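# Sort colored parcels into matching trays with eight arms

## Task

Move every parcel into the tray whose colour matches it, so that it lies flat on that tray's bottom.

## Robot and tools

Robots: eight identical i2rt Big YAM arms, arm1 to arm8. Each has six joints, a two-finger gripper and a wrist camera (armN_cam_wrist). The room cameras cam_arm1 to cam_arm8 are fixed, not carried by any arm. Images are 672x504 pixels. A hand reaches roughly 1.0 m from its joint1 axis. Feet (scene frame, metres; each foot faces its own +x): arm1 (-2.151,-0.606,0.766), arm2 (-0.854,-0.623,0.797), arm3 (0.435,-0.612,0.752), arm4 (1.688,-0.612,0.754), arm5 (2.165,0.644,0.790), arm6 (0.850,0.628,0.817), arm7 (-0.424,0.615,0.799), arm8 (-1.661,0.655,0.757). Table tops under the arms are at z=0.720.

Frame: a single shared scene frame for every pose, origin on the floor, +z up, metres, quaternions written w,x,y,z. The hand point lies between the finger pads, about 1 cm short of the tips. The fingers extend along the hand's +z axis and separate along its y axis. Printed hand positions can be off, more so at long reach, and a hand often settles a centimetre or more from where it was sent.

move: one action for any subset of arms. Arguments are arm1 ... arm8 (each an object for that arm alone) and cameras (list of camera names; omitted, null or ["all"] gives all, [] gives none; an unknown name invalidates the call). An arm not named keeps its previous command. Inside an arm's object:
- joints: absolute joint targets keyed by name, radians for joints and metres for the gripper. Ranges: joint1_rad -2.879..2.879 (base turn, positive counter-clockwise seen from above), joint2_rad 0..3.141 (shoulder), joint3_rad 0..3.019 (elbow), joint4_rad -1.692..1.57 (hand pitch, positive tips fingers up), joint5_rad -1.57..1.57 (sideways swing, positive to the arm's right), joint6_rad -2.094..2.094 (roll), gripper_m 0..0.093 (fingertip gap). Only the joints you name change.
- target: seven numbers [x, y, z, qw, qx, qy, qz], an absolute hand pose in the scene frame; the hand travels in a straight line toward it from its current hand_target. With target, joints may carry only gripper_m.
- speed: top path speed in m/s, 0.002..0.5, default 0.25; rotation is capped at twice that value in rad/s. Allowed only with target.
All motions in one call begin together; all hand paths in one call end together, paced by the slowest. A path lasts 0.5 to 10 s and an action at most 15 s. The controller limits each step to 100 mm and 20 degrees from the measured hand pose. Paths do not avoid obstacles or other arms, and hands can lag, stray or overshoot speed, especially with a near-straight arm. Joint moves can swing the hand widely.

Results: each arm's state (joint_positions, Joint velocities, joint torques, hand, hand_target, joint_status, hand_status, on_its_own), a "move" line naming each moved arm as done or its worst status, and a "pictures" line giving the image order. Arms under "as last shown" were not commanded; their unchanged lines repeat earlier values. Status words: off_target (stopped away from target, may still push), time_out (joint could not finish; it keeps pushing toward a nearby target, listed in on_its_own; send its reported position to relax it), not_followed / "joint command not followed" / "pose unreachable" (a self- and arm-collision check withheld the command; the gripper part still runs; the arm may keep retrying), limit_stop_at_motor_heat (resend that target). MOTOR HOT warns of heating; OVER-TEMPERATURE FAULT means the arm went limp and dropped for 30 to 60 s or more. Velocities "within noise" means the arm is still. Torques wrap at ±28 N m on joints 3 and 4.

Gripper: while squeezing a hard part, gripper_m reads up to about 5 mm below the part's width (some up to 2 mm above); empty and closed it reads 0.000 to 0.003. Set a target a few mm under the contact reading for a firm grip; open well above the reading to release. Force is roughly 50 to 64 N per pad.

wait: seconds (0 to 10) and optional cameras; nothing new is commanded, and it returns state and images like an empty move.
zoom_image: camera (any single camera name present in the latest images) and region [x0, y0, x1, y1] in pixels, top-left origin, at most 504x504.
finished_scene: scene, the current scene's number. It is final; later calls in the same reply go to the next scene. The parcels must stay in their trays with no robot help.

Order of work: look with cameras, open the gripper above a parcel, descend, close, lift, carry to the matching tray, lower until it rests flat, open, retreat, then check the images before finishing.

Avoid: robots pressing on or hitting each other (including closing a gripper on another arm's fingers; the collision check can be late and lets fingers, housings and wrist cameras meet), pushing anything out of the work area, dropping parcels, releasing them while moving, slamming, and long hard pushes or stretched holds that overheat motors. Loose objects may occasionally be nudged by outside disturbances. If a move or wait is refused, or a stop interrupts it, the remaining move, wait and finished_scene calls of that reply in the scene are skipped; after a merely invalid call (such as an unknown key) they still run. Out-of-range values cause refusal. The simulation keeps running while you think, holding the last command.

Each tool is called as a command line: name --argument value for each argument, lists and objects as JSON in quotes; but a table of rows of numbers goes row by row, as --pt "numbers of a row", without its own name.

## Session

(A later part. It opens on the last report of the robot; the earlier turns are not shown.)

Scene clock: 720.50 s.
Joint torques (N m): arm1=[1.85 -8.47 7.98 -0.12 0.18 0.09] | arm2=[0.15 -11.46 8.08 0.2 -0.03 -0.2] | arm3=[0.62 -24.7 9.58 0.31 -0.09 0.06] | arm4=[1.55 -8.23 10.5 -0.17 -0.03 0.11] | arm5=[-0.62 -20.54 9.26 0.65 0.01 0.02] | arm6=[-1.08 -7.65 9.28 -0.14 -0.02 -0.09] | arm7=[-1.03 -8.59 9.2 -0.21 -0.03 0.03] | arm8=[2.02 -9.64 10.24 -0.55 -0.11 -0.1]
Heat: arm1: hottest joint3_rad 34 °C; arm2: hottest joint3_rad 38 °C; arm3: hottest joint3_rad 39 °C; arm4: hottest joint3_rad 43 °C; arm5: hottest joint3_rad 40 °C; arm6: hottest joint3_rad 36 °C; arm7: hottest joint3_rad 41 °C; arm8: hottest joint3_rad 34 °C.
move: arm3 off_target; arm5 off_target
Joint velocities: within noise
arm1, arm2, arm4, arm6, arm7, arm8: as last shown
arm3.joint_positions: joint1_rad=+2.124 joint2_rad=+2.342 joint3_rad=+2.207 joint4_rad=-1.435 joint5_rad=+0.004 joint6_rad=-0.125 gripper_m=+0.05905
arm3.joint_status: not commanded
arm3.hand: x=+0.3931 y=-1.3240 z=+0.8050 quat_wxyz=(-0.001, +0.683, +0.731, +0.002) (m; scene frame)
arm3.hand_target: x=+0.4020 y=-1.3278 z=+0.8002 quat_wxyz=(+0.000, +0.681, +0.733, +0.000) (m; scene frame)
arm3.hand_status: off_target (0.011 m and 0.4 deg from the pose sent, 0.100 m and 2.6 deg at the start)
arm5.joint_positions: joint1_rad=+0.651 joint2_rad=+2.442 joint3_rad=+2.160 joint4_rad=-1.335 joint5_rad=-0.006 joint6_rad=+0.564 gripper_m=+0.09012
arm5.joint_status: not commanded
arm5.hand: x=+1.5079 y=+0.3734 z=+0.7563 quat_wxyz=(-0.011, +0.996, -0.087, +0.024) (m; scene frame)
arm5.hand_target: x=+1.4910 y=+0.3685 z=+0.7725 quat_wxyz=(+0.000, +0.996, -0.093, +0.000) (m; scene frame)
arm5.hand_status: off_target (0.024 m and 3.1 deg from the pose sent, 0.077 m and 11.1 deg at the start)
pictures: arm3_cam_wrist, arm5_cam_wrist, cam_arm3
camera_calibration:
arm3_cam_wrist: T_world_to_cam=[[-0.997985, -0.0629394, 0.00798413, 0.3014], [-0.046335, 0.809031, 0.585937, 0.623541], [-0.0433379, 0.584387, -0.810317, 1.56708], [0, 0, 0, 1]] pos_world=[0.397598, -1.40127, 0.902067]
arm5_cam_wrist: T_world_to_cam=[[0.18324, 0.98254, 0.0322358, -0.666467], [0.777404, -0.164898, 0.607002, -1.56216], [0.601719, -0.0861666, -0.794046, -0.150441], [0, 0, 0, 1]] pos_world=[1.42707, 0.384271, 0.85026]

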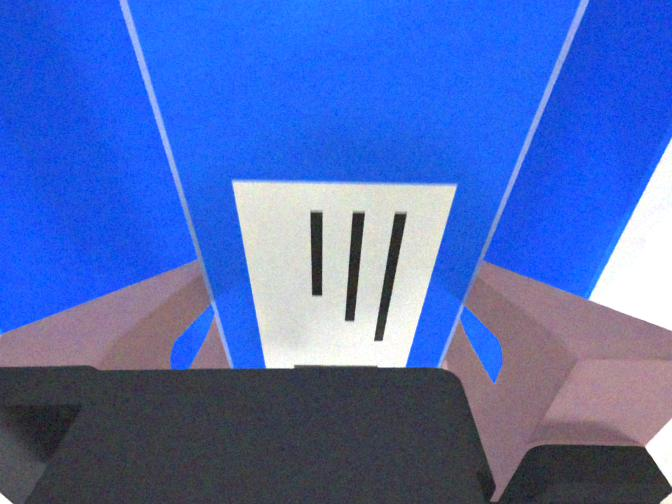

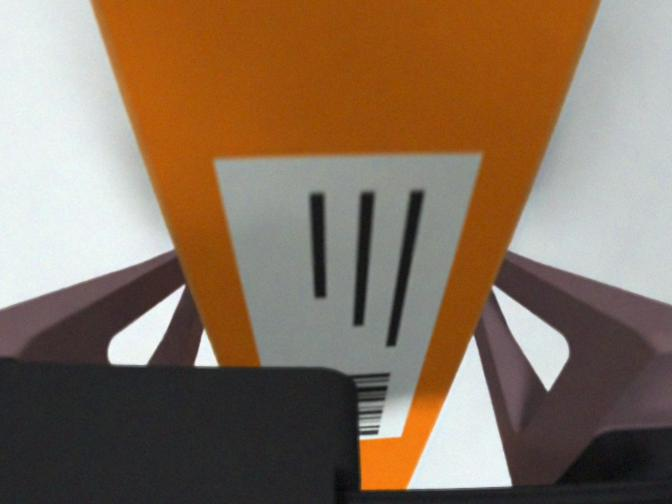

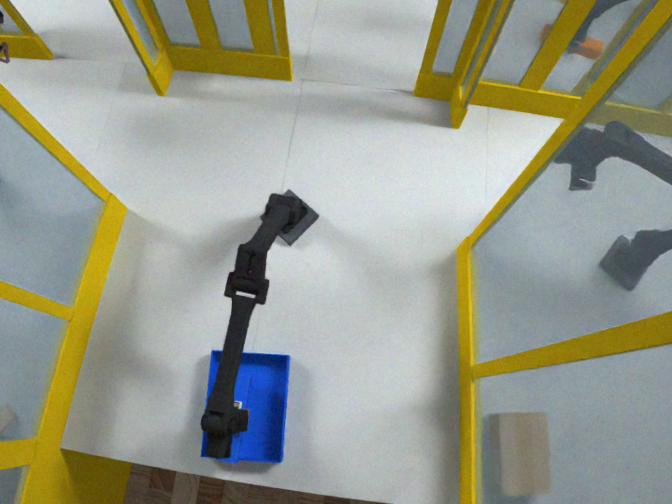

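move --arm3 '{"target":[0.403,-1.322,0.765,0,0.6807,0.7325,0],"speed":0.1}' --arm5 '{"joints":{"gripper_m":0.045}}' --cameras '[]'

move --arm3 '{"target":[0.403,-1.322,0.752,0,0.6807,0.7325,0],"speed":0.1}' --arm5 '{"target":[1.791,0.489,1.08,0,0.9956,-0.0932,0],"speed":0.4}' --cameras '["arm3_cam_wrist","arm5_cam_wrist"]'

move --arm5 '{"joints":{"joint1_rad":-1.69,"joint6_rad":0.13}}' --cameras '["cam_arm5","cam_arm3"]'

Scene clock: 732.23 s.
Joint torques (N m): arm1=[1.96 -8.76 8.02 -0.18 0.2 0.08] | arm2=[0.09 -11.52 8.08 0.2 -0.03 -0.2] | arm3=[0.62 -23.47 6.95 0.27 -0.06 0.05] | arm4=[1.61 -8.23 10.51 -0.17 -0.03 0.11] | arm5=[-1.14 -21.95 9.17 0.55 -0.01 0.03] | arm6=[-1.08 -7.59 9.31 -0.13 -0.03 -0.09] | arm7=[-0.97 -8.64 9.2 -0.24 -0.03 0.04] | arm8=[2.02 -9.58 10.25 -0.46 -0.1 -0.09]
Heat: arm1: hottest joint3_rad 34 °C; arm2: hottest joint3_rad 38 °C; arm3: hottest joint2_rad 38 °C; arm4: hottest joint3_rad 43 °C; arm5: hottest joint3_rad 40 °C; arm6: hottest joint3_rad 36 °C; arm7: hottest joint3_rad 41 °C; arm8: hottest joint3_rad 35 °C.
move: arm3 off_target; arm5 off_target
Joint velocities: within noise
arm1.joint_positions: joint1_rad=-1.530 joint2_rad=+1.375 joint3_rad=+1.467 joint4_rad=-1.639 joint5_rad=+0.004 joint6_rad=+0.220 gripper_m=+0.08990
arm1.joint_status: not commanded
arm1.hand: x=-2.3034 y=-0.9744 z=+1.0739 quat_wxyz=(-0.012, -0.885, -0.465, +0.012) (m; scene frame)
arm1.hand_target: x=-2.3001 y=-0.9729 z=+1.0661 quat_wxyz=(+0.000, -0.885, -0.465, +0.000) (m; scene frame)
arm1.hand_status: not commanded
arm2, arm4, arm6, arm8: as last shown
arm3.joint_positions: joint1_rad=+2.124 joint2_rad=+2.326 joint3_rad=+2.148 joint4_rad=-1.338 joint5_rad=+0.004 joint6_rad=-0.125 gripper_m=+0.05905
arm3.joint_status: not commanded
arm3.hand: x=+0.3927 y=-1.3310 z=+0.7939 quat_wxyz=(+0.016, +0.683, +0.730, -0.019) (m; scene frame)
arm3.hand_target: x=+0.4026 y=-1.3214 z=+0.7656 quat_wxyz=(+0.000, +0.681, +0.732, +0.000) (m; scene frame)
arm3.hand_status: off_target (0.032 m and 2.8 deg from the pose sent, 0.041 m and 0.4 deg at the start)
arm5.joint_positions: joint1_rad=+0.651 joint2_rad=+2.442 joint3_rad=+2.161 joint4_rad=-1.335 joint5_rad=-0.006 joint6_rad=+0.565 gripper_m=+0.05883
arm5.joint_status: gripper_m off_target (ended at +0.05887, target +0.04500)
arm5.hand: x=+1.5072 y=+0.3732 z=+0.7570 quat_wxyz=(-0.011, +0.996, -0.087, +0.023) (m; scene frame)
arm5.hand_target: x=+1.4910 y=+0.3685 z=+0.7725 quat_wxyz=(+0.000, +0.996, -0.093, +0.000) (m; scene frame)
arm5.hand_status: not commanded
arm7.joint_positions: joint1_rad=+2.157 joint2_rad=+1.374 joint3_rad=+1.420 joint4_rad=-1.590 joint5_rad=+0.000 joint6_rad=+0.136 gripper_m=+0.08994
arm7.joint_status: not commanded
arm7.hand: x=-0.4017 y=+1.0159 z=+1.0872 quat_wxyz=(-0.010, +0.637, -0.771, -0.011) (m; scene frame)
arm7.hand_target: x=-0.3982 y=+1.0120 z=+1.0800 quat_wxyz=(+0.000, +0.637, -0.771, +0.000) (m; scene frame)
arm7.hand_status: not commanded
pictures: none
No camera images: "cameras" was empty.

Scene clock: 734.27 s.
Joint torques (N m): arm1=[2.08 -8.82 8.13 -0.06 0.22 0.08] | arm2=[0.09 -11.46 8.08 0.2 -0.03 -0.2] | arm3=[0.62 -22.71 6.83 0.32 -0.06 0.05] | arm4=[1.61 -8.23 10.5 -0.17 -0.03 0.11] | arm5=[-1.55 -8.18 7.39 -0.06 0 0.04] | arm6=[-1.14 -7.59 9.29 -0.16 -0.03 -0.09] | arm7=[-1.14 -8.82 9.2 -0.2 -0.02 0.03] | arm8=[2.26 -9.7 10.24 -0.5 -0.11 -0.1]
Heat: arm1: hottest joint3_rad 34 °C; arm2: hottest joint3_rad 38 °C; arm3: hottest joint2_rad 38 °C; arm4: hottest joint3_rad 43 °C; arm5: hottest joint3_rad 40 °C; arm6: hottest joint3_rad 36 °C; arm7: hottest joint3_rad 41 °C; arm8: hottest joint3_rad 35 °C.
move: arm3 off_target; arm5 done
Joint velocities: within noise
arm1, arm2, arm4, arm6, arm7, arm8: as last shown
arm3.joint_positions: joint1_rad=+2.124 joint2_rad=+2.324 joint3_rad=+2.133 joint4_rad=-1.310 joint5_rad=+0.004 joint6_rad=-0.125 gripper_m=+0.05902
arm3.joint_status: not commanded
arm3.hand: x=+0.3926 y=-1.3331 z=+0.7897 quat_wxyz=(+0.021, +0.682, +0.730, -0.024) (m; scene frame)
arm3.hand_target: x=+0.4026 y=-1.3210 z=+0.7532 quat_wxyz=(+0.000, +0.681, +0.732, +0.000) (m; scene frame)
arm3.hand_status: off_target (0.041 m and 3.6 deg from the pose sent, 0.044 m and 2.8 deg at the start)
arm5.joint_positions: joint1_rad=+0.651 joint2_rad=+1.387 joint3_rad=+1.439 joint4_rad=-1.614 joint5_rad=-0.006 joint6_rad=+0.567 gripper_m=+0.05883
arm5.joint_status: not commanded
arm5.hand: x=+1.7912 y=+0.4885 z=+1.0773 quat_wxyz=(+0.002, +0.996, -0.088, -0.001) (m; scene frame)
arm5.hand_target: x=+1.7910 y=+0.4890 z=+1.0800 quat_wxyz=(+0.000, +0.996, -0.093, +0.000) (m; scene frame)
arm5.hand_status: done (0.003 m and 0.6 deg from the pose sent, 0.445 m and 3.0 deg at the start; pose on its path clipped on 14 of 61 steps)
pictures: arm3_cam_wrist, arm5_cam_wrist
camera_calibration:
arm3_cam_wrist: T_world_to_cam=[[-0.997963, -0.0617283, 0.0161129, 0.295677], [-0.0438417, 0.847055, 0.529695, 0.73401], [-0.0463457, 0.527909, -0.848035, 1.5156], [0, 0, 0, 1]] pos_world=[0.397497, -1.40359, 0.891714]
arm5_cam_wrist: T_world_to_cam=[[0.186523, 0.982449, 0.0019652, -0.815048], [0.807337, -0.154416, 0.569529, -1.97666], [0.559836, -0.104644, -0.821969, 0.0579801], [0, 0, 0, 1]] pos_world=[1.71539, 0.501582, 1.17502]

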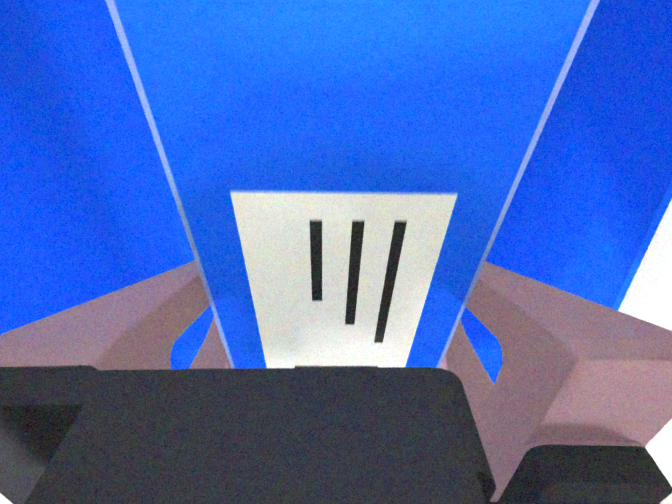

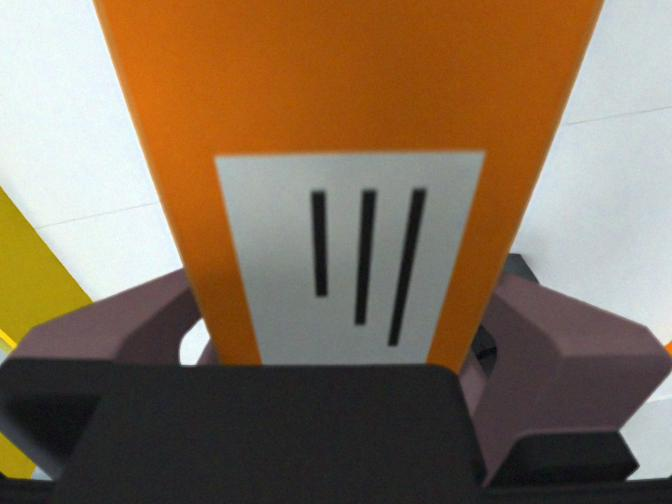

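Scene clock: 736.47 s.
Joint torques (N m): arm1=[1.79 -8.59 7.94 -0.21 0.2 0.04] | arm2=[0.15 -11.46 8.09 0.2 -0.03 -0.21] | arm3=[0.5 -22.83 6.78 0.31 -0.06 0.04] | arm4=[1.61 -8.23 10.5 -0.17 -0.03 0.11] | arm5=[0.26 -10.34 7.39 -0.05 -0.16 -0.18] | arm6=[-1.14 -7.65 9.29 -0.14 -0.03 -0.1] | arm7=[-1.26 -8.53 9.17 -0.25 -0.03 0.02] | arm8=[2.32 -9.7 10.28 -0.53 -0.11 -0.08]
Heat: arm1: hottest joint3_rad 34 °C; arm2: hottest joint3_rad 38 °C; arm3: hottest joint2_rad 38 °C; arm4: hottest joint3_rad 43 °C; arm5: hottest joint3_rad 40 °C; arm6: hottest joint3_rad 36 °C; arm7: hottest joint3_rad 41 °C; arm8: hottest joint3_rad 35 °C.
move: arm5 done
Joint velocities: within noise
arm1, arm2, arm3, arm4, arm6, arm7, arm8: as last shown
arm5.joint_positions: joint1_rad=-1.689 joint2_rad=+1.412 joint3_rad=+1.439 joint4_rad=-1.614 joint5_rad=-0.004 joint6_rad=+0.140 gripper_m=+0.05884
arm5.joint_status: all done
arm5.hand: x=+2.3139 y=+1.0203 z=+1.0729 quat_wxyz=(+0.005, +0.502, -0.865, +0.002) (m; scene frame)
arm5.hand_target: x=+2.3128 y=+1.0165 z=+1.0852 quat_wxyz=(-0.004, +0.506, -0.863, -0.005) (m; scene frame)
arm5.hand_status: not commanded
pictures: cam_arm3, cam_arm5

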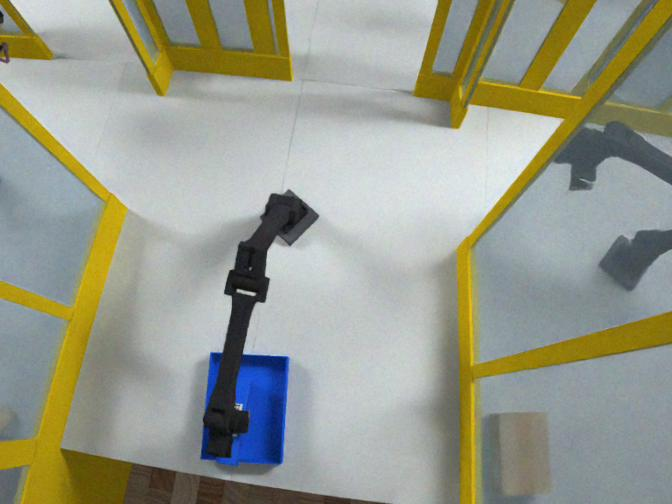

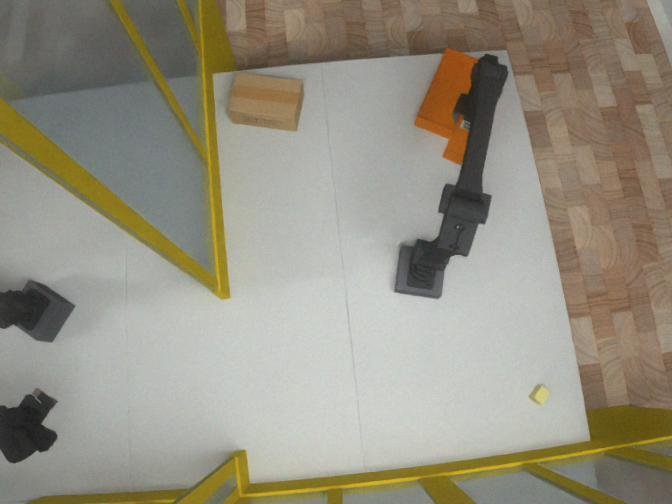

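move --arm3 '{"target":[0.403,-1.32,0.85,0,0.6807,0.7325,0],"speed":0.2}' --arm5 '{"target":[2.421,1.305,0.90,0,-0.5075,0.8616,0],"speed":0.4}' --cameras '["arm5_cam_wrist","cam_arm5"]'

move --arm3 '{"target":[0.401,-1.287,0.79,0,0.6807,0.7325,0],"speed":0.2}' --cameras '["cam_arm3","arm3_cam_wrist"]'

Scene clock: 745.97 s.
Joint torques (N m): arm1=[1.96 -8.41 7.98 -0.18 0.2 0.06] | arm2=[0.09 -11.46 8.08 0.2 -0.03 -0.2] | arm3=[0.62 -27.34 14.19 -0.38 -0.11 0.06] | arm4=[1.61 -8.23 10.48 -0.17 -0.02 0.11] | arm5=[-0.67 -20.84 10.21 -0.23 0 -0.08] | arm6=[-1.08 -7.71 9.28 -0.17 -0.03 -0.1] | arm7=[-1.26 -8.76 9.21 -0.24 -0.03 0.03] | arm8=[2.14 -9.47 10.22 -0.61 -0.11 -0.1]
Heat: arm1: hottest joint3_rad 34 °C; arm2: hottest joint3_rad 38 °C; arm3: hottest joint2_rad 38 °C; arm4: hottest joint3_rad 43 °C; arm5: hottest joint3_rad 40 °C; arm6: hottest joint3_rad 36 °C; arm7: hottest joint3_rad 41 °C; arm8: hottest joint3_rad 35 °C.
move: arm3 off_target; arm5 off_target
Joint velocities: within noise
arm1, arm2, arm4, arm6, arm7, arm8: as last shown
arm3.joint_positions: joint1_rad=+2.124 joint2_rad=+2.318 joint3_rad=+2.178 joint4_rad=-1.497 joint5_rad=+0.004 joint6_rad=-0.125 gripper_m=+0.05901
arm3.joint_status: not commanded
arm3.hand: x=+0.3944 y=-1.3020 z=+0.8113 quat_wxyz=(-0.022, +0.682, +0.730, +0.028) (m; scene frame)
arm3.hand_target: x=+0.4030 y=-1.3178 z=+0.8502 quat_wxyz=(+0.001, +0.681, +0.732, +0.000) (m; scene frame)
arm3.hand_status: off_target (0.044 m and 4.1 deg from the pose sent, 0.063 m and 3.6 deg at the start)
arm5.joint_positions: joint1_rad=-1.686 joint2_rad=+2.315 joint3_rad=+2.229 joint4_rad=-1.534 joint5_rad=-0.003 joint6_rad=+0.140 gripper_m=+0.05884
arm5.joint_status: not commanded
arm5.hand: x=+2.4203 y=+1.2915 z=+0.8799 quat_wxyz=(+0.017, +0.503, -0.864, +0.012) (m; scene frame)
arm5.hand_target: x=+2.4205 y=+1.3041 z=+0.9001 quat_wxyz=(+0.000, +0.508, -0.862, +0.000) (m; scene frame)
arm5.hand_status: off_target (0.024 m and 2.5 deg from the pose sent, 0.350 m and 0.9 deg at the start)
pictures: arm5_cam_wrist, cam_arm5
camera_calibration:
arm5_cam_wrist: T_world_to_cam=[[0.864235, -0.502995, 0.00968803, -1.4495], [-0.405641, -0.685314, 0.604814, 1.34231], [-0.297579, -0.526631, -0.796308, 2.22513], [0, 0, 0, 1]] pos_world=[2.45935, 1.36264, 0.974079]

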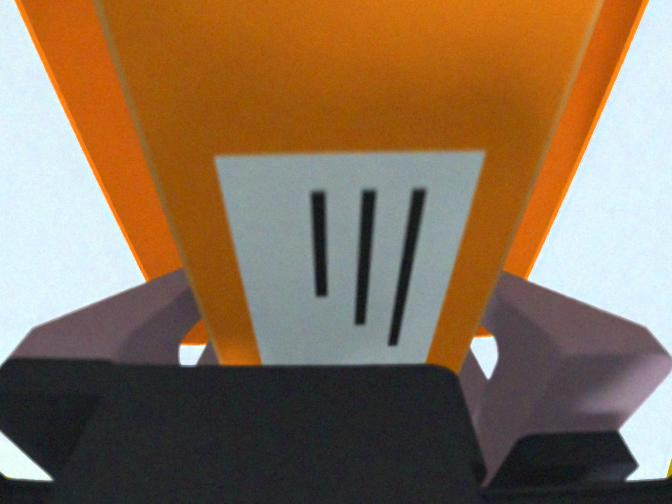

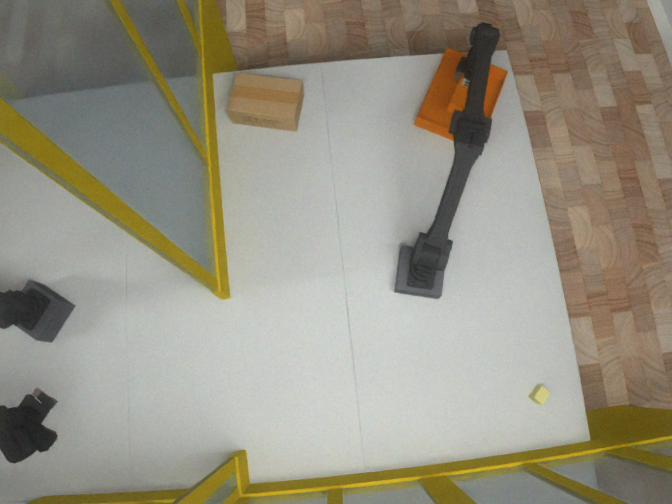

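Scene clock: 747.23 s.
Joint torques (N m): arm1=[1.9 -8.53 7.97 -0.16 0.19 0.09] | arm2=[0.09 -11.46 8.08 0.2 -0.03 -0.2] | arm3=[0.21 -28.51 8.65 0.46 -0.11 -0.01] | arm4=[1.61 -8.23 10.48 -0.17 -0.02 0.11] | arm5=[-0.38 -20.78 10.22 -0.29 -0.07 -0.08] | arm6=[-1.08 -7.59 9.28 -0.16 -0.03 -0.09] | arm7=[-1.14 -8.88 9.14 -0.23 -0.04 0.04] | arm8=[2.14 -9.58 10.17 -0.46 -0.1 -0.1]
Heat: arm1: hottest joint3_rad 34 °C; arm2: hottest joint3_rad 38 °C; arm3: hottest joint2_rad 38 °C; arm4: hottest joint3_rad 43 °C; arm5: hottest joint3_rad 40 °C; arm6: hottest joint3_rad 36 °C; arm7: hottest joint3_rad 41 °C; arm8: hottest joint3_rad 35 °C.
move: arm3 off_target
Joint velocities: within noise
arm1, arm5, arm6, arm7: as last shown
arm2.joint_positions: joint1_rad=-1.438 joint2_rad=+1.374 joint3_rad=+1.420 joint4_rad=-1.595 joint5_rad=+0.001 joint6_rad=-0.201 gripper_m=+0.08993
arm2.joint_status: not commanded
arm2.hand: x=-0.6513 y=-0.2771 z=+1.0847 quat_wxyz=(-0.010, +0.582, -0.813, -0.005) (m; scene frame)
arm2.hand_target: x=-0.6516 y=-0.2786 z=+1.0800 quat_wxyz=(+0.000, +0.588, -0.809, +0.000) (m; scene frame)
arm2.hand_status: not commanded
arm3.joint_positions: joint1_rad=+2.124 joint2_rad=+2.267 joint3_rad=+1.954 joint4_rad=-1.308 joint5_rad=+0.005 joint6_rad=-0.125 gripper_m=+0.05901
arm3.joint_status: not commanded
arm3.hand: x=+0.3958 y=-1.2785 z=+0.7620 quat_wxyz=(-0.018, +0.682, +0.730, +0.022) (m; scene frame)
arm3.hand_target: x=+0.4009 y=-1.2865 z=+0.7899 quat_wxyz=(+0.000, +0.681, +0.732, +0.000) (m; scene frame)
arm3.hand_status: off_target (0.030 m and 3.2 deg from the pose sent, 0.027 m and 4.1 deg at the start)
arm4.joint_positions: joint1_rad=+1.865 joint2_rad=+1.383 joint3_rad=+1.478 joint4_rad=-1.657 joint5_rad=+0.011 joint6_rad=-0.316 gripper_m=+0.08991
arm4.joint_status: not commanded
arm4.hand: x=+1.3127 y=-0.4786 z=+1.0625 quat_wxyz=(-0.002, +1.000, -0.004, -0.008) (m; scene frame)
arm4.hand_target: x=+1.3110 y=-0.4846 z=+1.0600 quat_wxyz=(+0.000, +1.000, +0.000, +0.000) (m; scene frame)
arm4.hand_status: not commanded
arm5.hand: x=+2.4202 y=+1.2914 z=+0.8799 quat_wxyz=(+0.017, +0.503, -0.864, +0.012) (m; scene frame)
arm8.joint_positions: joint1_rad=+0.409 joint2_rad=+1.379 joint3_rad=+1.466 joint4_rad=-1.648 joint5_rad=+0.001 joint6_rad=+0.162 gripper_m=+0.08992
arm8.joint_status: not commanded
arm8.hand: x=-1.7400 y=+0.2642 z=+1.0606 quat_wxyz=(-0.004, -0.822, -0.569, +0.005) (m; scene frame)
arm8.hand_target: x=-1.7386 y=+0.2634 z=+1.0600 quat_wxyz=(+0.000, -0.819, -0.574, +0.000) (m; scene frame)
arm8.hand_status: not commanded
pictures: arm3_cam_wrist, cam_arm3
camera_calibration:
arm3_cam_wrist: T_world_to_cam=[[-0.997986, -0.0633947, 0.00221928, 0.311144], [-0.0480303, 0.77804, 0.626376, 0.54221], [-0.0414356, 0.625008, -0.779518, 1.53345], [0, 0, 0, 1]] pos_world=[0.400099, -1.36055, 0.855033]

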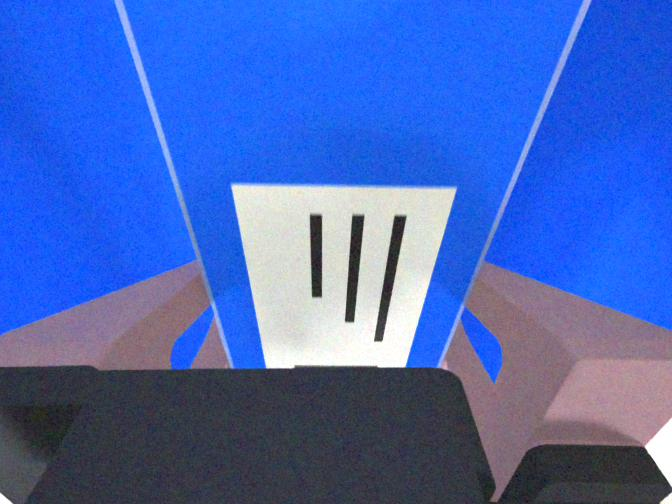

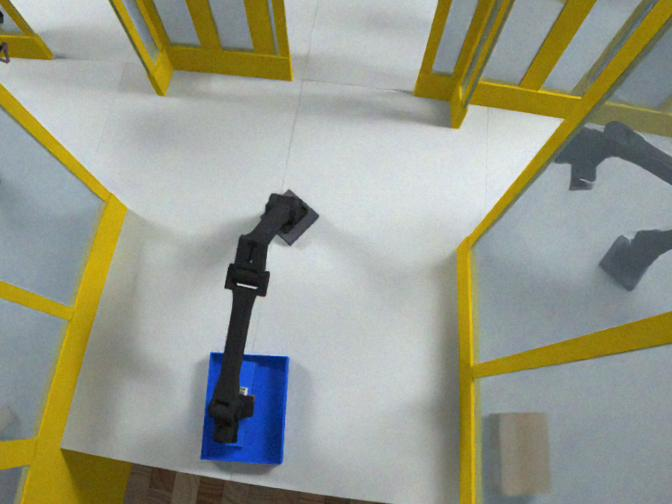

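move --arm3 '{"target":[0.401,-1.287,0.775,0,0.6807,0.7325,0],"speed":0.1}' --arm5 '{"target":[2.419,1.299,0.79,0,-0.5075,0.8616,0],"speed":0.2}' --cameras '["arm5_cam_wrist","cam_arm5"]'

Scene clock: 756.63 s.
Joint torques (N m): arm1=[1.9 -8.53 8.03 -0.08 0.2 0.05] | arm2=[0.09 -11.46 8.09 0.2 -0.03 -0.2] | arm3=[0.21 -26.52 8.32 1.05 -0.11 -0.01] | arm4=[1.61 -8.23 10.48 -0.17 -0.03 0.11] | arm5=[-0.26 -19.96 7.16 0.77 -0.05 -0.09] | arm6=[-1.14 -7.65 9.29 -0.14 -0.02 -0.09] | arm7=[-1.03 -8.64 9.18 -0.24 -0.04 0.04] | arm8=[2.08 -9.82 10.24 -0.53 -0.12 -0.1]
Heat: arm1: hottest joint3_rad 34 °C; arm2: hottest joint3_rad 38 °C; arm3: hottest joint2_rad 40 °C; arm4: hottest joint3_rad 44 °C; arm5: hottest joint3_rad 39 °C; arm6: hottest joint3_rad 36 °C; arm7: hottest joint3_rad 41 °C; arm8: hottest joint3_rad 35 °C.
move: arm3 off_target; arm5 off_target
Joint velocities: within noise
arm1, arm2, arm4, arm7, arm8: as last shown
arm3.joint_positions: joint1_rad=+2.124 joint2_rad=+2.264 joint3_rad=+1.941 joint4_rad=-1.294 joint5_rad=+0.005 joint6_rad=-0.125 gripper_m=+0.05901
arm3.joint_status: not commanded
arm3.hand: x=+0.3959 y=-1.2777 z=+0.7591 quat_wxyz=(-0.016, +0.682, +0.731, +0.020) (m; scene frame)
arm3.hand_target: x=+0.4009 y=-1.2867 z=+0.7752 quat_wxyz=(+0.000, +0.681, +0.732, +0.000) (m; scene frame)
arm3.hand_status: off_target (0.019 m and 3.0 deg from the pose sent, 0.016 m and 3.2 deg at the start)
arm5.joint_positions: joint1_rad=-1.686 joint2_rad=+2.372 joint3_rad=+2.057 joint4_rad=-1.300 joint5_rad=-0.003 joint6_rad=+0.140 gripper_m=+0.05884
arm5.joint_status: not commanded
arm5.hand: x=+2.4194 y=+1.2890 z=+0.7763 quat_wxyz=(+0.015, +0.503, -0.864, +0.011) (m; scene frame)
arm5.hand_target: x=+2.4188 y=+1.2989 z=+0.7903 quat_wxyz=(+0.000, +0.508, -0.862, +0.000) (m; scene frame)
arm5.hand_status: off_target (0.017 m and 2.2 deg from the pose sent, 0.090 m and 2.5 deg at the start)
arm6.joint_positions: joint1_rad=-0.393 joint2_rad=+1.372 joint3_rad=+1.348 joint4_rad=-1.545 joint5_rad=+0.001 joint6_rad=-0.371 gripper_m=+0.08988
arm6.joint_status: not commanded
arm6.hand: x=+1.0602 y=+0.2924 z=+1.0770 quat_wxyz=(+0.000, -0.315, -0.949, +0.001) (m; scene frame)
arm6.hand_target: x=+1.0585 y=+0.2905 z=+1.0800 quat_wxyz=(+0.000, -0.318, -0.948, +0.000) (m; scene frame)
arm6.hand_status: not commanded
pictures: arm5_cam_wrist, cam_arm5
camera_calibration:
arm5_cam_wrist: T_world_to_cam=[[0.864239, -0.503, 0.00900064, -1.44841], [-0.406736, -0.688089, 0.600916, 1.41215], [-0.296068, -0.522996, -0.799262, 2.13501], [0, 0, 0, 1]] pos_world=[2.45825, 1.35974, 0.870884]

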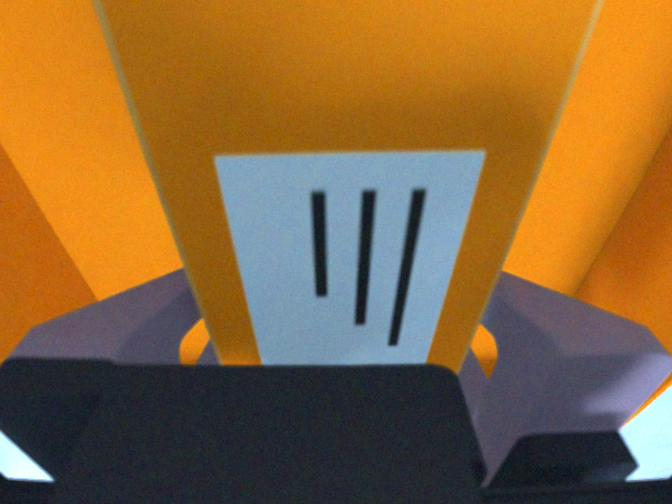

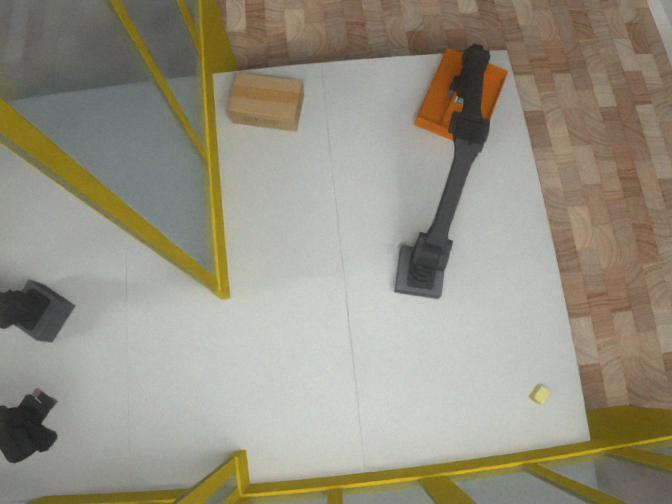

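move --arm3 '{"target":[0.401,-1.287,0.765,0,0.6807,0.7325,0],"speed":0.1}' --arm5 '{"target":[2.419,1.299,0.773,0,-0.5075,0.8616,0],"speed":0.1}' --cameras '[]'

Scene clock: 761.47 s.
Joint torques (N m): arm1=[1.9 -8.41 8.01 -0.16 0.18 0.07] | arm2=[0.15 -11.46 8.08 0.18 -0.03 -0.2] | arm3=[0.32 -25.64 8.05 1.33 -0.11 -0.01] | arm4=[1.61 -8.23 10.5 -0.17 -0.02 0.11] | arm5=[-0.5 -20.37 6.65 0.62 -0.02 -0.11] | arm6=[-1.08 -7.65 9.31 -0.14 -0.03 -0.1] | arm7=[-1.14 -8.7 9.21 -0.24 -0.03 0.03] | arm8=[2.02 -9.88 10.18 -0.58 -0.11 -0.1]
Heat: arm1: hottest joint3_rad 34 °C; arm2: hottest joint3_rad 38 °C; arm3: hottest joint2_rad 39 °C; arm4: hottest joint3_rad 44 °C; arm5: hottest joint3_rad 39 °C; arm6: hottest joint3_rad 36 °C; arm7: hottest joint3_rad 41 °C; arm8: hottest joint3_rad 35 °C.
move: arm3 off_target; arm5 done
Joint velocities: within noise
arm1, arm2, arm4, arm6, arm7, arm8: as last shown
arm3.joint_positions: joint1_rad=+2.124 joint2_rad=+2.262 joint3_rad=+1.934 joint4_rad=-1.283 joint5_rad=+0.005 joint6_rad=-0.125 gripper_m=+0.05901
arm3.joint_status: not commanded
arm3.hand: x=+0.3959 y=-1.2779 z=+0.7576 quat_wxyz=(-0.015, +0.682, +0.731, +0.018) (m; scene frame)
arm3.hand_target: x=+0.4009 y=-1.2868 z=+0.7652 quat_wxyz=(+0.000, +0.681, +0.732, +0.000) (m; scene frame)
arm3.hand_status: off_target (0.013 m and 2.7 deg from the pose sent, 0.012 m and 3.0 deg at the start)
arm5.joint_positions: joint1_rad=-1.686 joint2_rad=+2.372 joint3_rad=+2.048 joint4_rad=-1.269 joint5_rad=-0.003 joint6_rad=+0.140 gripper_m=+0.05884
arm5.joint_status: not commanded
arm5.hand: x=+2.4210 y=+1.2931 z=+0.7729 quat_wxyz=(+0.007, +0.503, -0.864, +0.004) (m; scene frame)
arm5.hand_target: x=+2.4188 y=+1.2990 z=+0.7732 quat_wxyz=(+0.000, +0.508, -0.862, +0.000) (m; scene frame)
arm5.hand_status: done (0.006 m and 1.0 deg from the pose sent, 0.011 m and 2.2 deg at the start)
pictures: none
No camera images: "cameras" was empty.

move --arm3 '{"joints":{"gripper_m":0.09}}' --arm5 '{"target":[2.419,1.299,0.760,0,-0.5075,0.8616,0],"speed":0.1}' --cameras '[]'

move --arm3 '{"target":[0.405,-1.015,1.07,0,0.6807,0.7325,0],"speed":0.45}' --cameras '["cam_arm3","cam_arm5"]'

Scene clock: 768.00 s.
Joint torques (N m): arm1=[1.9 -8.64 7.97 -0.14 0.18 0.07] | arm2=[0.09 -11.46 8.08 0.2 -0.03 -0.21] | arm3=[0.21 -25.64 8.7 0.59 -0.11 -0.01] | arm4=[1.61 -8.23 10.5 -0.17 -0.03 0.11] | arm5=[-0.26 -20.42 6.56 0.84 -0.07 -0.09] | arm6=[-1.08 -7.71 9.28 -0.17 -0.03 -0.09] | arm7=[-0.97 -8.59 9.18 -0.18 -0.02 0.04] | arm8=[2.14 -9.76 10.21 -0.59 -0.12 -0.09]
Heat: arm1: hottest joint3_rad 34 °C; arm2: hottest joint3_rad 38 °C; arm3: hottest joint2_rad 40 °C; arm4: hottest joint3_rad 44 °C; arm5: hottest joint3_rad 39 °C; arm6: hottest joint3_rad 36 °C; arm7: hottest joint3_rad 41 °C; arm8: hottest joint3_rad 35 °C.
move: arm3 done; arm5 done
Joint velocities: within noise
arm1, arm2, arm4, arm6, arm7, arm8: as last shown
arm3.joint_positions: joint1_rad=+2.124 joint2_rad=+2.262 joint3_rad=+1.927 joint4_rad=-1.260 joint5_rad=+0.005 joint6_rad=-0.125 gripper_m=+0.08996
arm3.joint_status: all done
arm3.hand: x=+0.3957 y=-1.2810 z=+0.7551 quat_wxyz=(-0.009, +0.683, +0.731, +0.012) (m; scene frame)
arm3.hand_target: x=+0.4009 y=-1.2868 z=+0.7653 quat_wxyz=(+0.000, +0.681, +0.732, +0.000) (m; scene frame)
arm3.hand_status: not commanded
arm5.joint_positions: joint1_rad=-1.686 joint2_rad=+2.384 joint3_rad=+2.037 joint4_rad=-1.246 joint5_rad=-0.003 joint6_rad=+0.140 gripper_m=+0.05884
arm5.joint_status: not commanded
arm5.hand: x=+2.4211 y=+1.2931 z=+0.7609 quat_wxyz=(+0.006, +0.503, -0.864, +0.004) (m; scene frame)
arm5.hand_target: x=+2.4188 y=+1.2990 z=+0.7601 quat_wxyz=(+0.000, +0.508, -0.862, +0.000) (m; scene frame)
arm5.hand_status: done (0.006 m and 1.0 deg from the pose sent, 0.014 m and 1.1 deg at the start)
pictures: none
No camera images: "cameras" was empty.

Scene clock: 769.83 s.
Joint torques (N m): arm1=[1.85 -8.41 8.01 -0.13 0.21 0.08] | arm2=[0.09 -11.46 8.08 0.2 -0.03 -0.21] | arm3=[-1.44 -11.99 11.9 -0.28 -0.11 -0.21] | arm4=[1.61 -8.23 10.5 -0.17 -0.03 0.11] | arm5=[-0.09 -20.42 6.63 0.7 -0.05 -0.1] | arm6=[-1.08 -7.65 9.28 -0.16 -0.02 -0.1] | arm7=[-1.08 -8.7 9.17 -0.25 -0.03 0.03] | arm8=[2.08 -9.64 10.17 -0.53 -0.11 -0.11]
Heat: arm1: hottest joint3_rad 34 °C; arm2: hottest joint3_rad 38 °C; arm3: hottest joint2_rad 39 °C; arm4: hottest joint3_rad 44 °C; arm5: hottest joint3_rad 39 °C; arm6: hottest joint3_rad 36 °C; arm7: hottest joint3_rad 41 °C; arm8: hottest joint3_rad 35 °C.
move: arm3 off_target
Joint velocities: within noise
arm1.joint_positions: joint1_rad=-1.530 joint2_rad=+1.375 joint3_rad=+1.467 joint4_rad=-1.639 joint5_rad=+0.004 joint6_rad=+0.220 gripper_m=+0.08990
arm1.joint_status: not commanded
arm1.hand: x=-2.3034 y=-0.9744 z=+1.0739 quat_wxyz=(-0.012, -0.885, -0.465, +0.012) (m; scene frame)
arm1.hand_target: x=-2.3001 y=-0.9729 z=+1.0661 quat_wxyz=(+0.000, -0.885, -0.465, +0.000) (m; scene frame)
arm1.hand_status: not commanded
arm2, arm4, arm5, arm6, arm8: as last shown
arm3.joint_positions: joint1_rad=+2.124 joint2_rad=+1.380 joint3_rad=+1.488 joint4_rad=-1.671 joint5_rad=+0.005 joint6_rad=-0.125 gripper_m=+0.08996
arm3.joint_status: not commanded
arm3.hand: x=+0.4096 y=-1.0109 z=+1.0597 quat_wxyz=(+0.001, +0.683, +0.731, +0.000) (m; scene frame)
arm3.hand_target: x=+0.4050 y=-1.0148 z=+1.0697 quat_wxyz=(+0.005, +0.681, +0.732, -0.006) (m; scene frame)
arm3.hand_status: off_target (0.012 m and 0.3 deg from the pose sent, 0.412 m and 1.7 deg at the start; pose on its path clipped on 24 of 55 steps; a joint's target at an end of its range on 19 of 55 steps)
arm7.joint_positions: joint1_rad=+2.157 joint2_rad=+1.374 joint3_rad=+1.420 joint4_rad=-1.590 joint5_rad=+0.000 joint6_rad=+0.136 gripper_m=+0.08994
arm7.joint_status: not commanded
arm7.hand: x=-0.4017 y=+1.0159 z=+1.0872 quat_wxyz=(-0.010, +0.637, -0.771, -0.011) (m; scene frame)
arm7.hand_target: x=-0.3982 y=+1.0120 z=+1.0800 quat_wxyz=(+0.000, +0.637, -0.771, +0.000) (m; scene frame)
arm7.hand_status: not commanded
pictures: cam_arm3, cam_arm5

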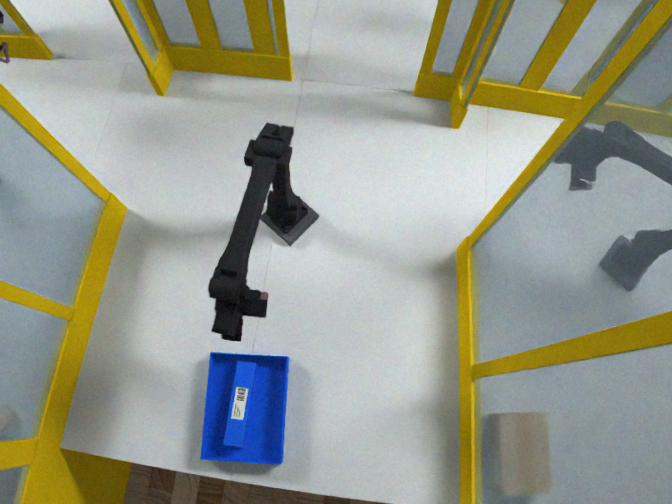

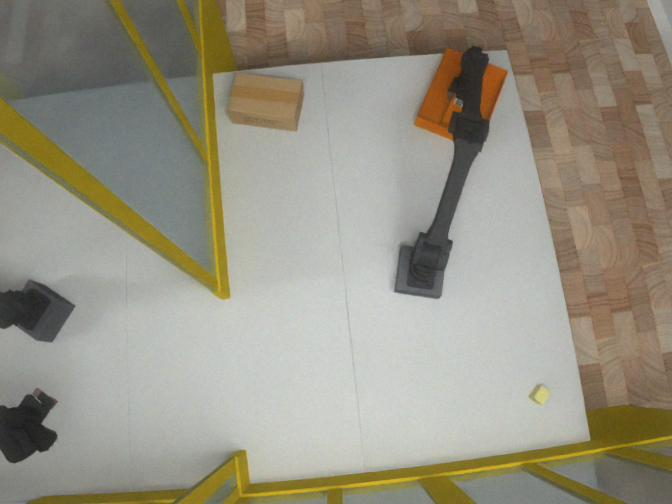

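move --arm5 '{"target":[2.419,1.299,0.753,0,-0.5075,0.8616,0],"speed":0.1}' --cameras '[]'

move --arm5 '{"joints":{"gripper_m":0.09}}' --cameras '[]'

move --arm5 '{"target":[2.314,1.02,1.07,0,-0.5075,0.8616,0],"speed":0.45}' --cameras '["cam_arm5","cam_arm7"]'

Scene clock: 777.77 s.
Joint torques (N m): arm1=[1.67 -8.59 7.97 -0.14 0.19 0.1] | arm2=[0.15 -11.46 8.08 0.18 -0.03 -0.2] | arm3=[-1.26 -11.93 11.88 -0.28 -0.1 -0.21] | arm4=[1.61 -8.23 10.5 -0.16 -0.02 0.11] | arm5=[-0.09 -20.25 6.24 1.24 -0.05 -0.1] | arm6=[-1.14 -7.65 9.29 -0.14 -0.03 -0.09] | arm7=[-0.91 -8.53 9.17 -0.25 -0.04 0.05] | arm8=[1.96 -9.7 10.21 -0.53 -0.12 -0.1]
Heat: arm1: hottest joint3_rad 34 °C; arm2: hottest joint3_rad 38 °C; arm3: hottest joint2_rad 38 °C; arm4: hottest joint3_rad 44 °C; arm5: hottest joint3_rad 38 °C; arm6: hottest joint3_rad 36 °C; arm7: hottest joint3_rad 41 °C; arm8: hottest joint3_rad 35 °C.
move: arm5 done
Joint velocities: within noise
arm1, arm2, arm3, arm4, arm6, arm7, arm8: as last shown
arm3.joint_positions: joint1_rad=+2.124 joint2_rad=+1.380 joint3_rad=+1.488 joint4_rad=-1.671 joint5_rad=+0.005 joint6_rad=-0.125 gripper_m=+0.08997
arm5.joint_positions: joint1_rad=-1.686 joint2_rad=+2.384 joint3_rad=+2.037 joint4_rad=-1.244 joint5_rad=-0.003 joint6_rad=+0.140 gripper_m=+0.05884
arm5.joint_status: not commanded
arm5.hand: x=+2.4211 y=+1.2932 z=+0.7606 quat_wxyz=(+0.006, +0.503, -0.864, +0.004) (m; scene frame)
arm5.hand_target: x=+2.4188 y=+1.2989 z=+0.7532 quat_wxyz=(+0.000, +0.508, -0.862, +0.000) (m; scene frame)
arm5.hand_status: done (0.010 m and 1.0 deg from the pose sent, 0.010 m and 1.0 deg at the start)
pictures: none
No camera images: "cameras" was empty.

Scene clock: 778.40 s.
Joint torques (N m): arm1=[1.9 -8.47 7.98 -0.12 0.21 0.09] | arm2=[0.09 -11.46 8.08 0.2 -0.03 -0.2] | arm3=[-1.32 -11.87 11.9 -0.28 -0.1 -0.21] | arm4=[1.61 -8.23 10.5 -0.17 -0.03 0.11] | arm5=[-0.15 -20.31 6.49 0.55 -0.03 -0.1] | arm6=[-1.14 -7.65 9.31 -0.16 -0.03 -0.1] | arm7=[-1.26 -8.82 9.18 -0.25 -0.04 0.03] | arm8=[2.08 -9.7 10.21 -0.53 -0.12 -0.09]
Heat: arm1: hottest joint3_rad 34 °C; arm2: hottest joint3_rad 38 °C; arm3: hottest joint2_rad 38 °C; arm4: hottest joint3_rad 44 °C; arm5: hottest joint3_rad 38 °C; arm6: hottest joint3_rad 36 °C; arm7: hottest joint3_rad 41 °C; arm8: hottest joint3_rad 35 °C.
move: arm5 done
Joint velocities: within noise
arm1, arm2, arm3, arm4, arm6, arm7, arm8: as last shown
arm5.joint_positions: joint1_rad=-1.686 joint2_rad=+2.389 joint3_rad=+2.033 joint4_rad=-1.232 joint5_rad=-0.003 joint6_rad=+0.140 gripper_m=+0.08980
arm5.joint_status: all done
arm5.hand: x=+2.4214 y=+1.2939 z=+0.7560 quat_wxyz=(+0.005, +0.503, -0.864, +0.002) (m; scene frame)
arm5.hand_target: x=+2.4188 y=+1.2989 z=+0.7532 quat_wxyz=(+0.000, +0.508, -0.862, +0.000) (m; scene frame)
arm5.hand_status: not commanded
pictures: none
No camera images: "cameras" was empty.

Scene clock: 780.40 s.
Joint torques (N m): arm1=[1.96 -8.59 8.12 -0.18 0.18 0.06] | arm2=[0.09 -11.46 8.08 0.2 -0.03 -0.2] | arm3=[-1.32 -11.87 11.88 -0.25 -0.1 -0.21] | arm4=[1.61 -8.23 10.5 -0.17 -0.02 0.11] | arm5=[-1.44 -8.06 7.73 -0.05 -0.01 -0.12] | arm6=[-1.14 -7.59 9.31 -0.17 -0.02 -0.1] | arm7=[-1.08 -8.59 9.21 -0.25 -0.04 0.03] | arm8=[2.26 -9.7 10.26 -0.55 -0.09 -0.09]
Heat: arm1: hottest joint3_rad 34 °C; arm2: hottest joint3_rad 38 °C; arm3: hottest joint2_rad 37 °C; arm4: hottest joint3_rad 44 °C; arm5: hottest joint3_rad 38 °C; arm6: hottest joint3_rad 36 °C; arm7: hottest joint3_rad 41 °C; arm8: hottest joint3_rad 35 °C.
move: arm5 done
Joint velocities: within noise
arm1, arm2, arm3, arm4, arm6, arm7, arm8: as last shown
arm5.joint_positions: joint1_rad=-1.686 joint2_rad=+1.401 joint3_rad=+1.407 joint4_rad=-1.587 joint5_rad=-0.003 joint6_rad=+0.138 gripper_m=+0.08989
arm5.joint_status: not commanded
arm5.hand: x=+2.3120 y=+1.0185 z=+1.0648 quat_wxyz=(+0.002, +0.504, -0.864, +0.000) (m; scene frame)
arm5.hand_target: x=+2.3140 y=+1.0199 z=+1.0699 quat_wxyz=(+0.000, +0.507, -0.862, +0.000) (m; scene frame)
arm5.hand_status: done (0.006 m and 0.5 deg from the pose sent, 0.430 m and 0.8 deg at the start; pose on its path clipped on 23 of 60 steps)
pictures: cam_arm5, cam_arm7

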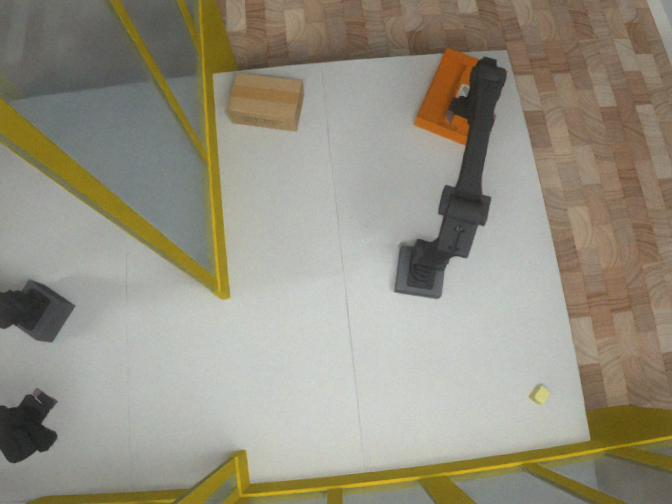

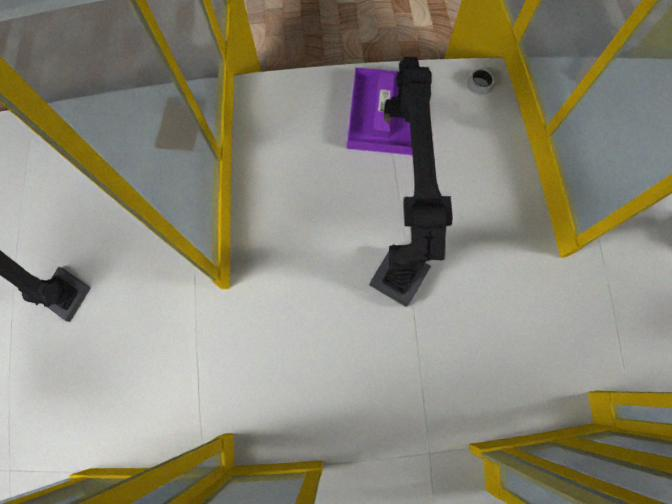

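move --arm5 '{"joints":{"joint1_rad":-1.4}}' --arm7 '{"joints":{"joint1_rad":1.85}}' --cameras '["cam_arm5","cam_arm7"]'

Scene clock: 785.30 s.
Joint torques (N m): arm1=[2.08 -8.23 8.03 -0.09 0.21 0.1] | arm2=[0.09 -11.46 8.08 0.2 -0.03 -0.2] | arm3=[-1.49 -11.81 11.9 -0.24 -0.11 -0.21] | arm4=[1.61 -8.29 10.5 -0.17 -0.03 0.11] | arm5=[-1.14 -8.76 7.91 -0.06 -0.11 -0.13] | arm6=[-1.14 -7.71 9.31 -0.17 -0.03 -0.1] | arm7=[-0.21 -8.76 9.17 -0.25 -0.08 0.04] | arm8=[2.08 -9.64 10.24 -0.54 -0.11 -0.1]
Heat: arm1: hottest joint3_rad 34 °C; arm2: hottest joint3_rad 38 °C; arm3: hottest joint2_rad 37 °C; arm4: hottest joint3_rad 44 °C; arm5: hottest joint3_rad 38 °C; arm6: hottest joint3_rad 36 °C; arm7: hottest joint3_rad 41 °C; arm8: hottest joint3_rad 35 °C.
move: arm5 done; arm7 done
Joint velocities: within noise
arm1, arm3, arm6: as last shown
arm2.joint_positions: joint1_rad=-1.438 joint2_rad=+1.374 joint3_rad=+1.420 joint4_rad=-1.595 joint5_rad=+0.001 joint6_rad=-0.201 gripper_m=+0.08993
arm2.joint_status: not commanded
arm2.hand: x=-0.6513 y=-0.2771 z=+1.0847 quat_wxyz=(-0.010, +0.582, -0.813, -0.005) (m; scene frame)
arm2.hand_target: x=-0.6516 y=-0.2786 z=+1.0800 quat_wxyz=(+0.000, +0.588, -0.809, +0.000) (m; scene frame)
arm2.hand_status: not commanded
arm4.joint_positions: joint1_rad=+1.865 joint2_rad=+1.383 joint3_rad=+1.478 joint4_rad=-1.657 joint5_rad=+0.011 joint6_rad=-0.316 gripper_m=+0.08991
arm4.joint_status: not commanded
arm4.hand: x=+1.3127 y=-0.4786 z=+1.0625 quat_wxyz=(-0.002, +1.000, -0.004, -0.008) (m; scene frame)
arm4.hand_target: x=+1.3110 y=-0.4846 z=+1.0600 quat_wxyz=(+0.000, +1.000, +0.000, +0.000) (m; scene frame)
arm4.hand_status: not commanded
arm5.joint_positions: joint1_rad=-1.396 joint2_rad=+1.401 joint3_rad=+1.407 joint4_rad=-1.587 joint5_rad=-0.002 joint6_rad=+0.137 gripper_m=+0.08990
arm5.joint_status: all done
arm5.hand: x=+2.1987 y=+1.0451 z=+1.0645 quat_wxyz=(+0.001, +0.624, -0.781, +0.002) (m; scene frame)
arm5.hand_target: x=+2.2005 y=+1.0471 z=+1.0697 quat_wxyz=(-0.001, +0.626, -0.780, +0.001) (m; scene frame)
arm5.hand_status: not commanded
arm7.joint_positions: joint1_rad=+1.849 joint2_rad=+1.374 joint3_rad=+1.420 joint4_rad=-1.590 joint5_rad=+0.001 joint6_rad=+0.135 gripper_m=+0.08994
arm7.joint_status: all done
arm7.hand: x=-0.2805 y=+0.9902 z=+1.0870 quat_wxyz=(-0.011, +0.511, -0.859, -0.009) (m; scene frame)
arm7.hand_target: x=-0.2823 y=+0.9869 z=+1.0799 quat_wxyz=(+0.000, +0.515, -0.857, +0.000) (m; scene frame)
arm7.hand_status: not commanded
arm8.joint_positions: joint1_rad=+0.409 joint2_rad=+1.379 joint3_rad=+1.466 joint4_rad=-1.648 joint5_rad=+0.001 joint6_rad=+0.162 gripper_m=+0.08992
arm8.joint_status: not commanded
arm8.hand: x=-1.7400 y=+0.2642 z=+1.0606 quat_wxyz=(-0.004, -0.822, -0.569, +0.005) (m; scene frame)
arm8.hand_target: x=-1.7386 y=+0.2634 z=+1.0600 quat_wxyz=(+0.000, -0.819, -0.574, +0.000) (m; scene frame)
arm8.hand_status: not commanded
pictures: cam_arm5, cam_arm7

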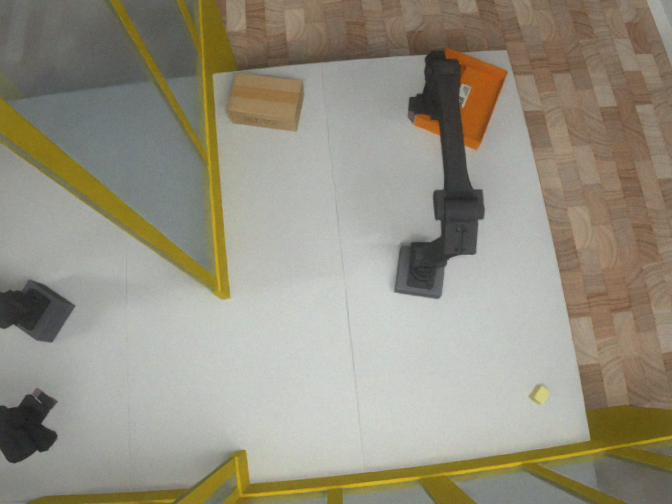

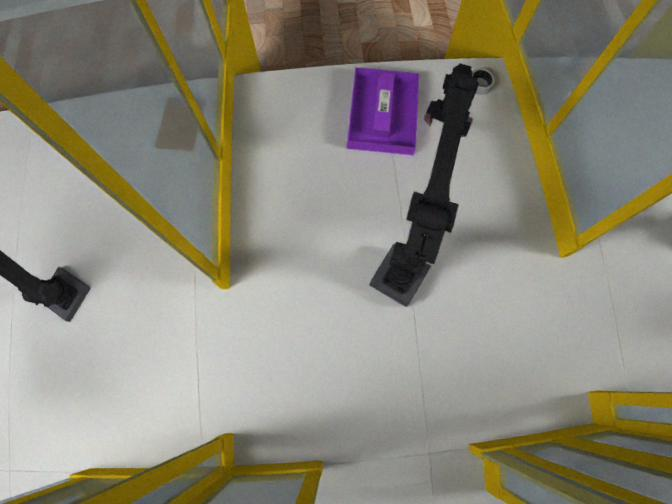

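finished_scene --scene 1

The scene is finished: the task was done.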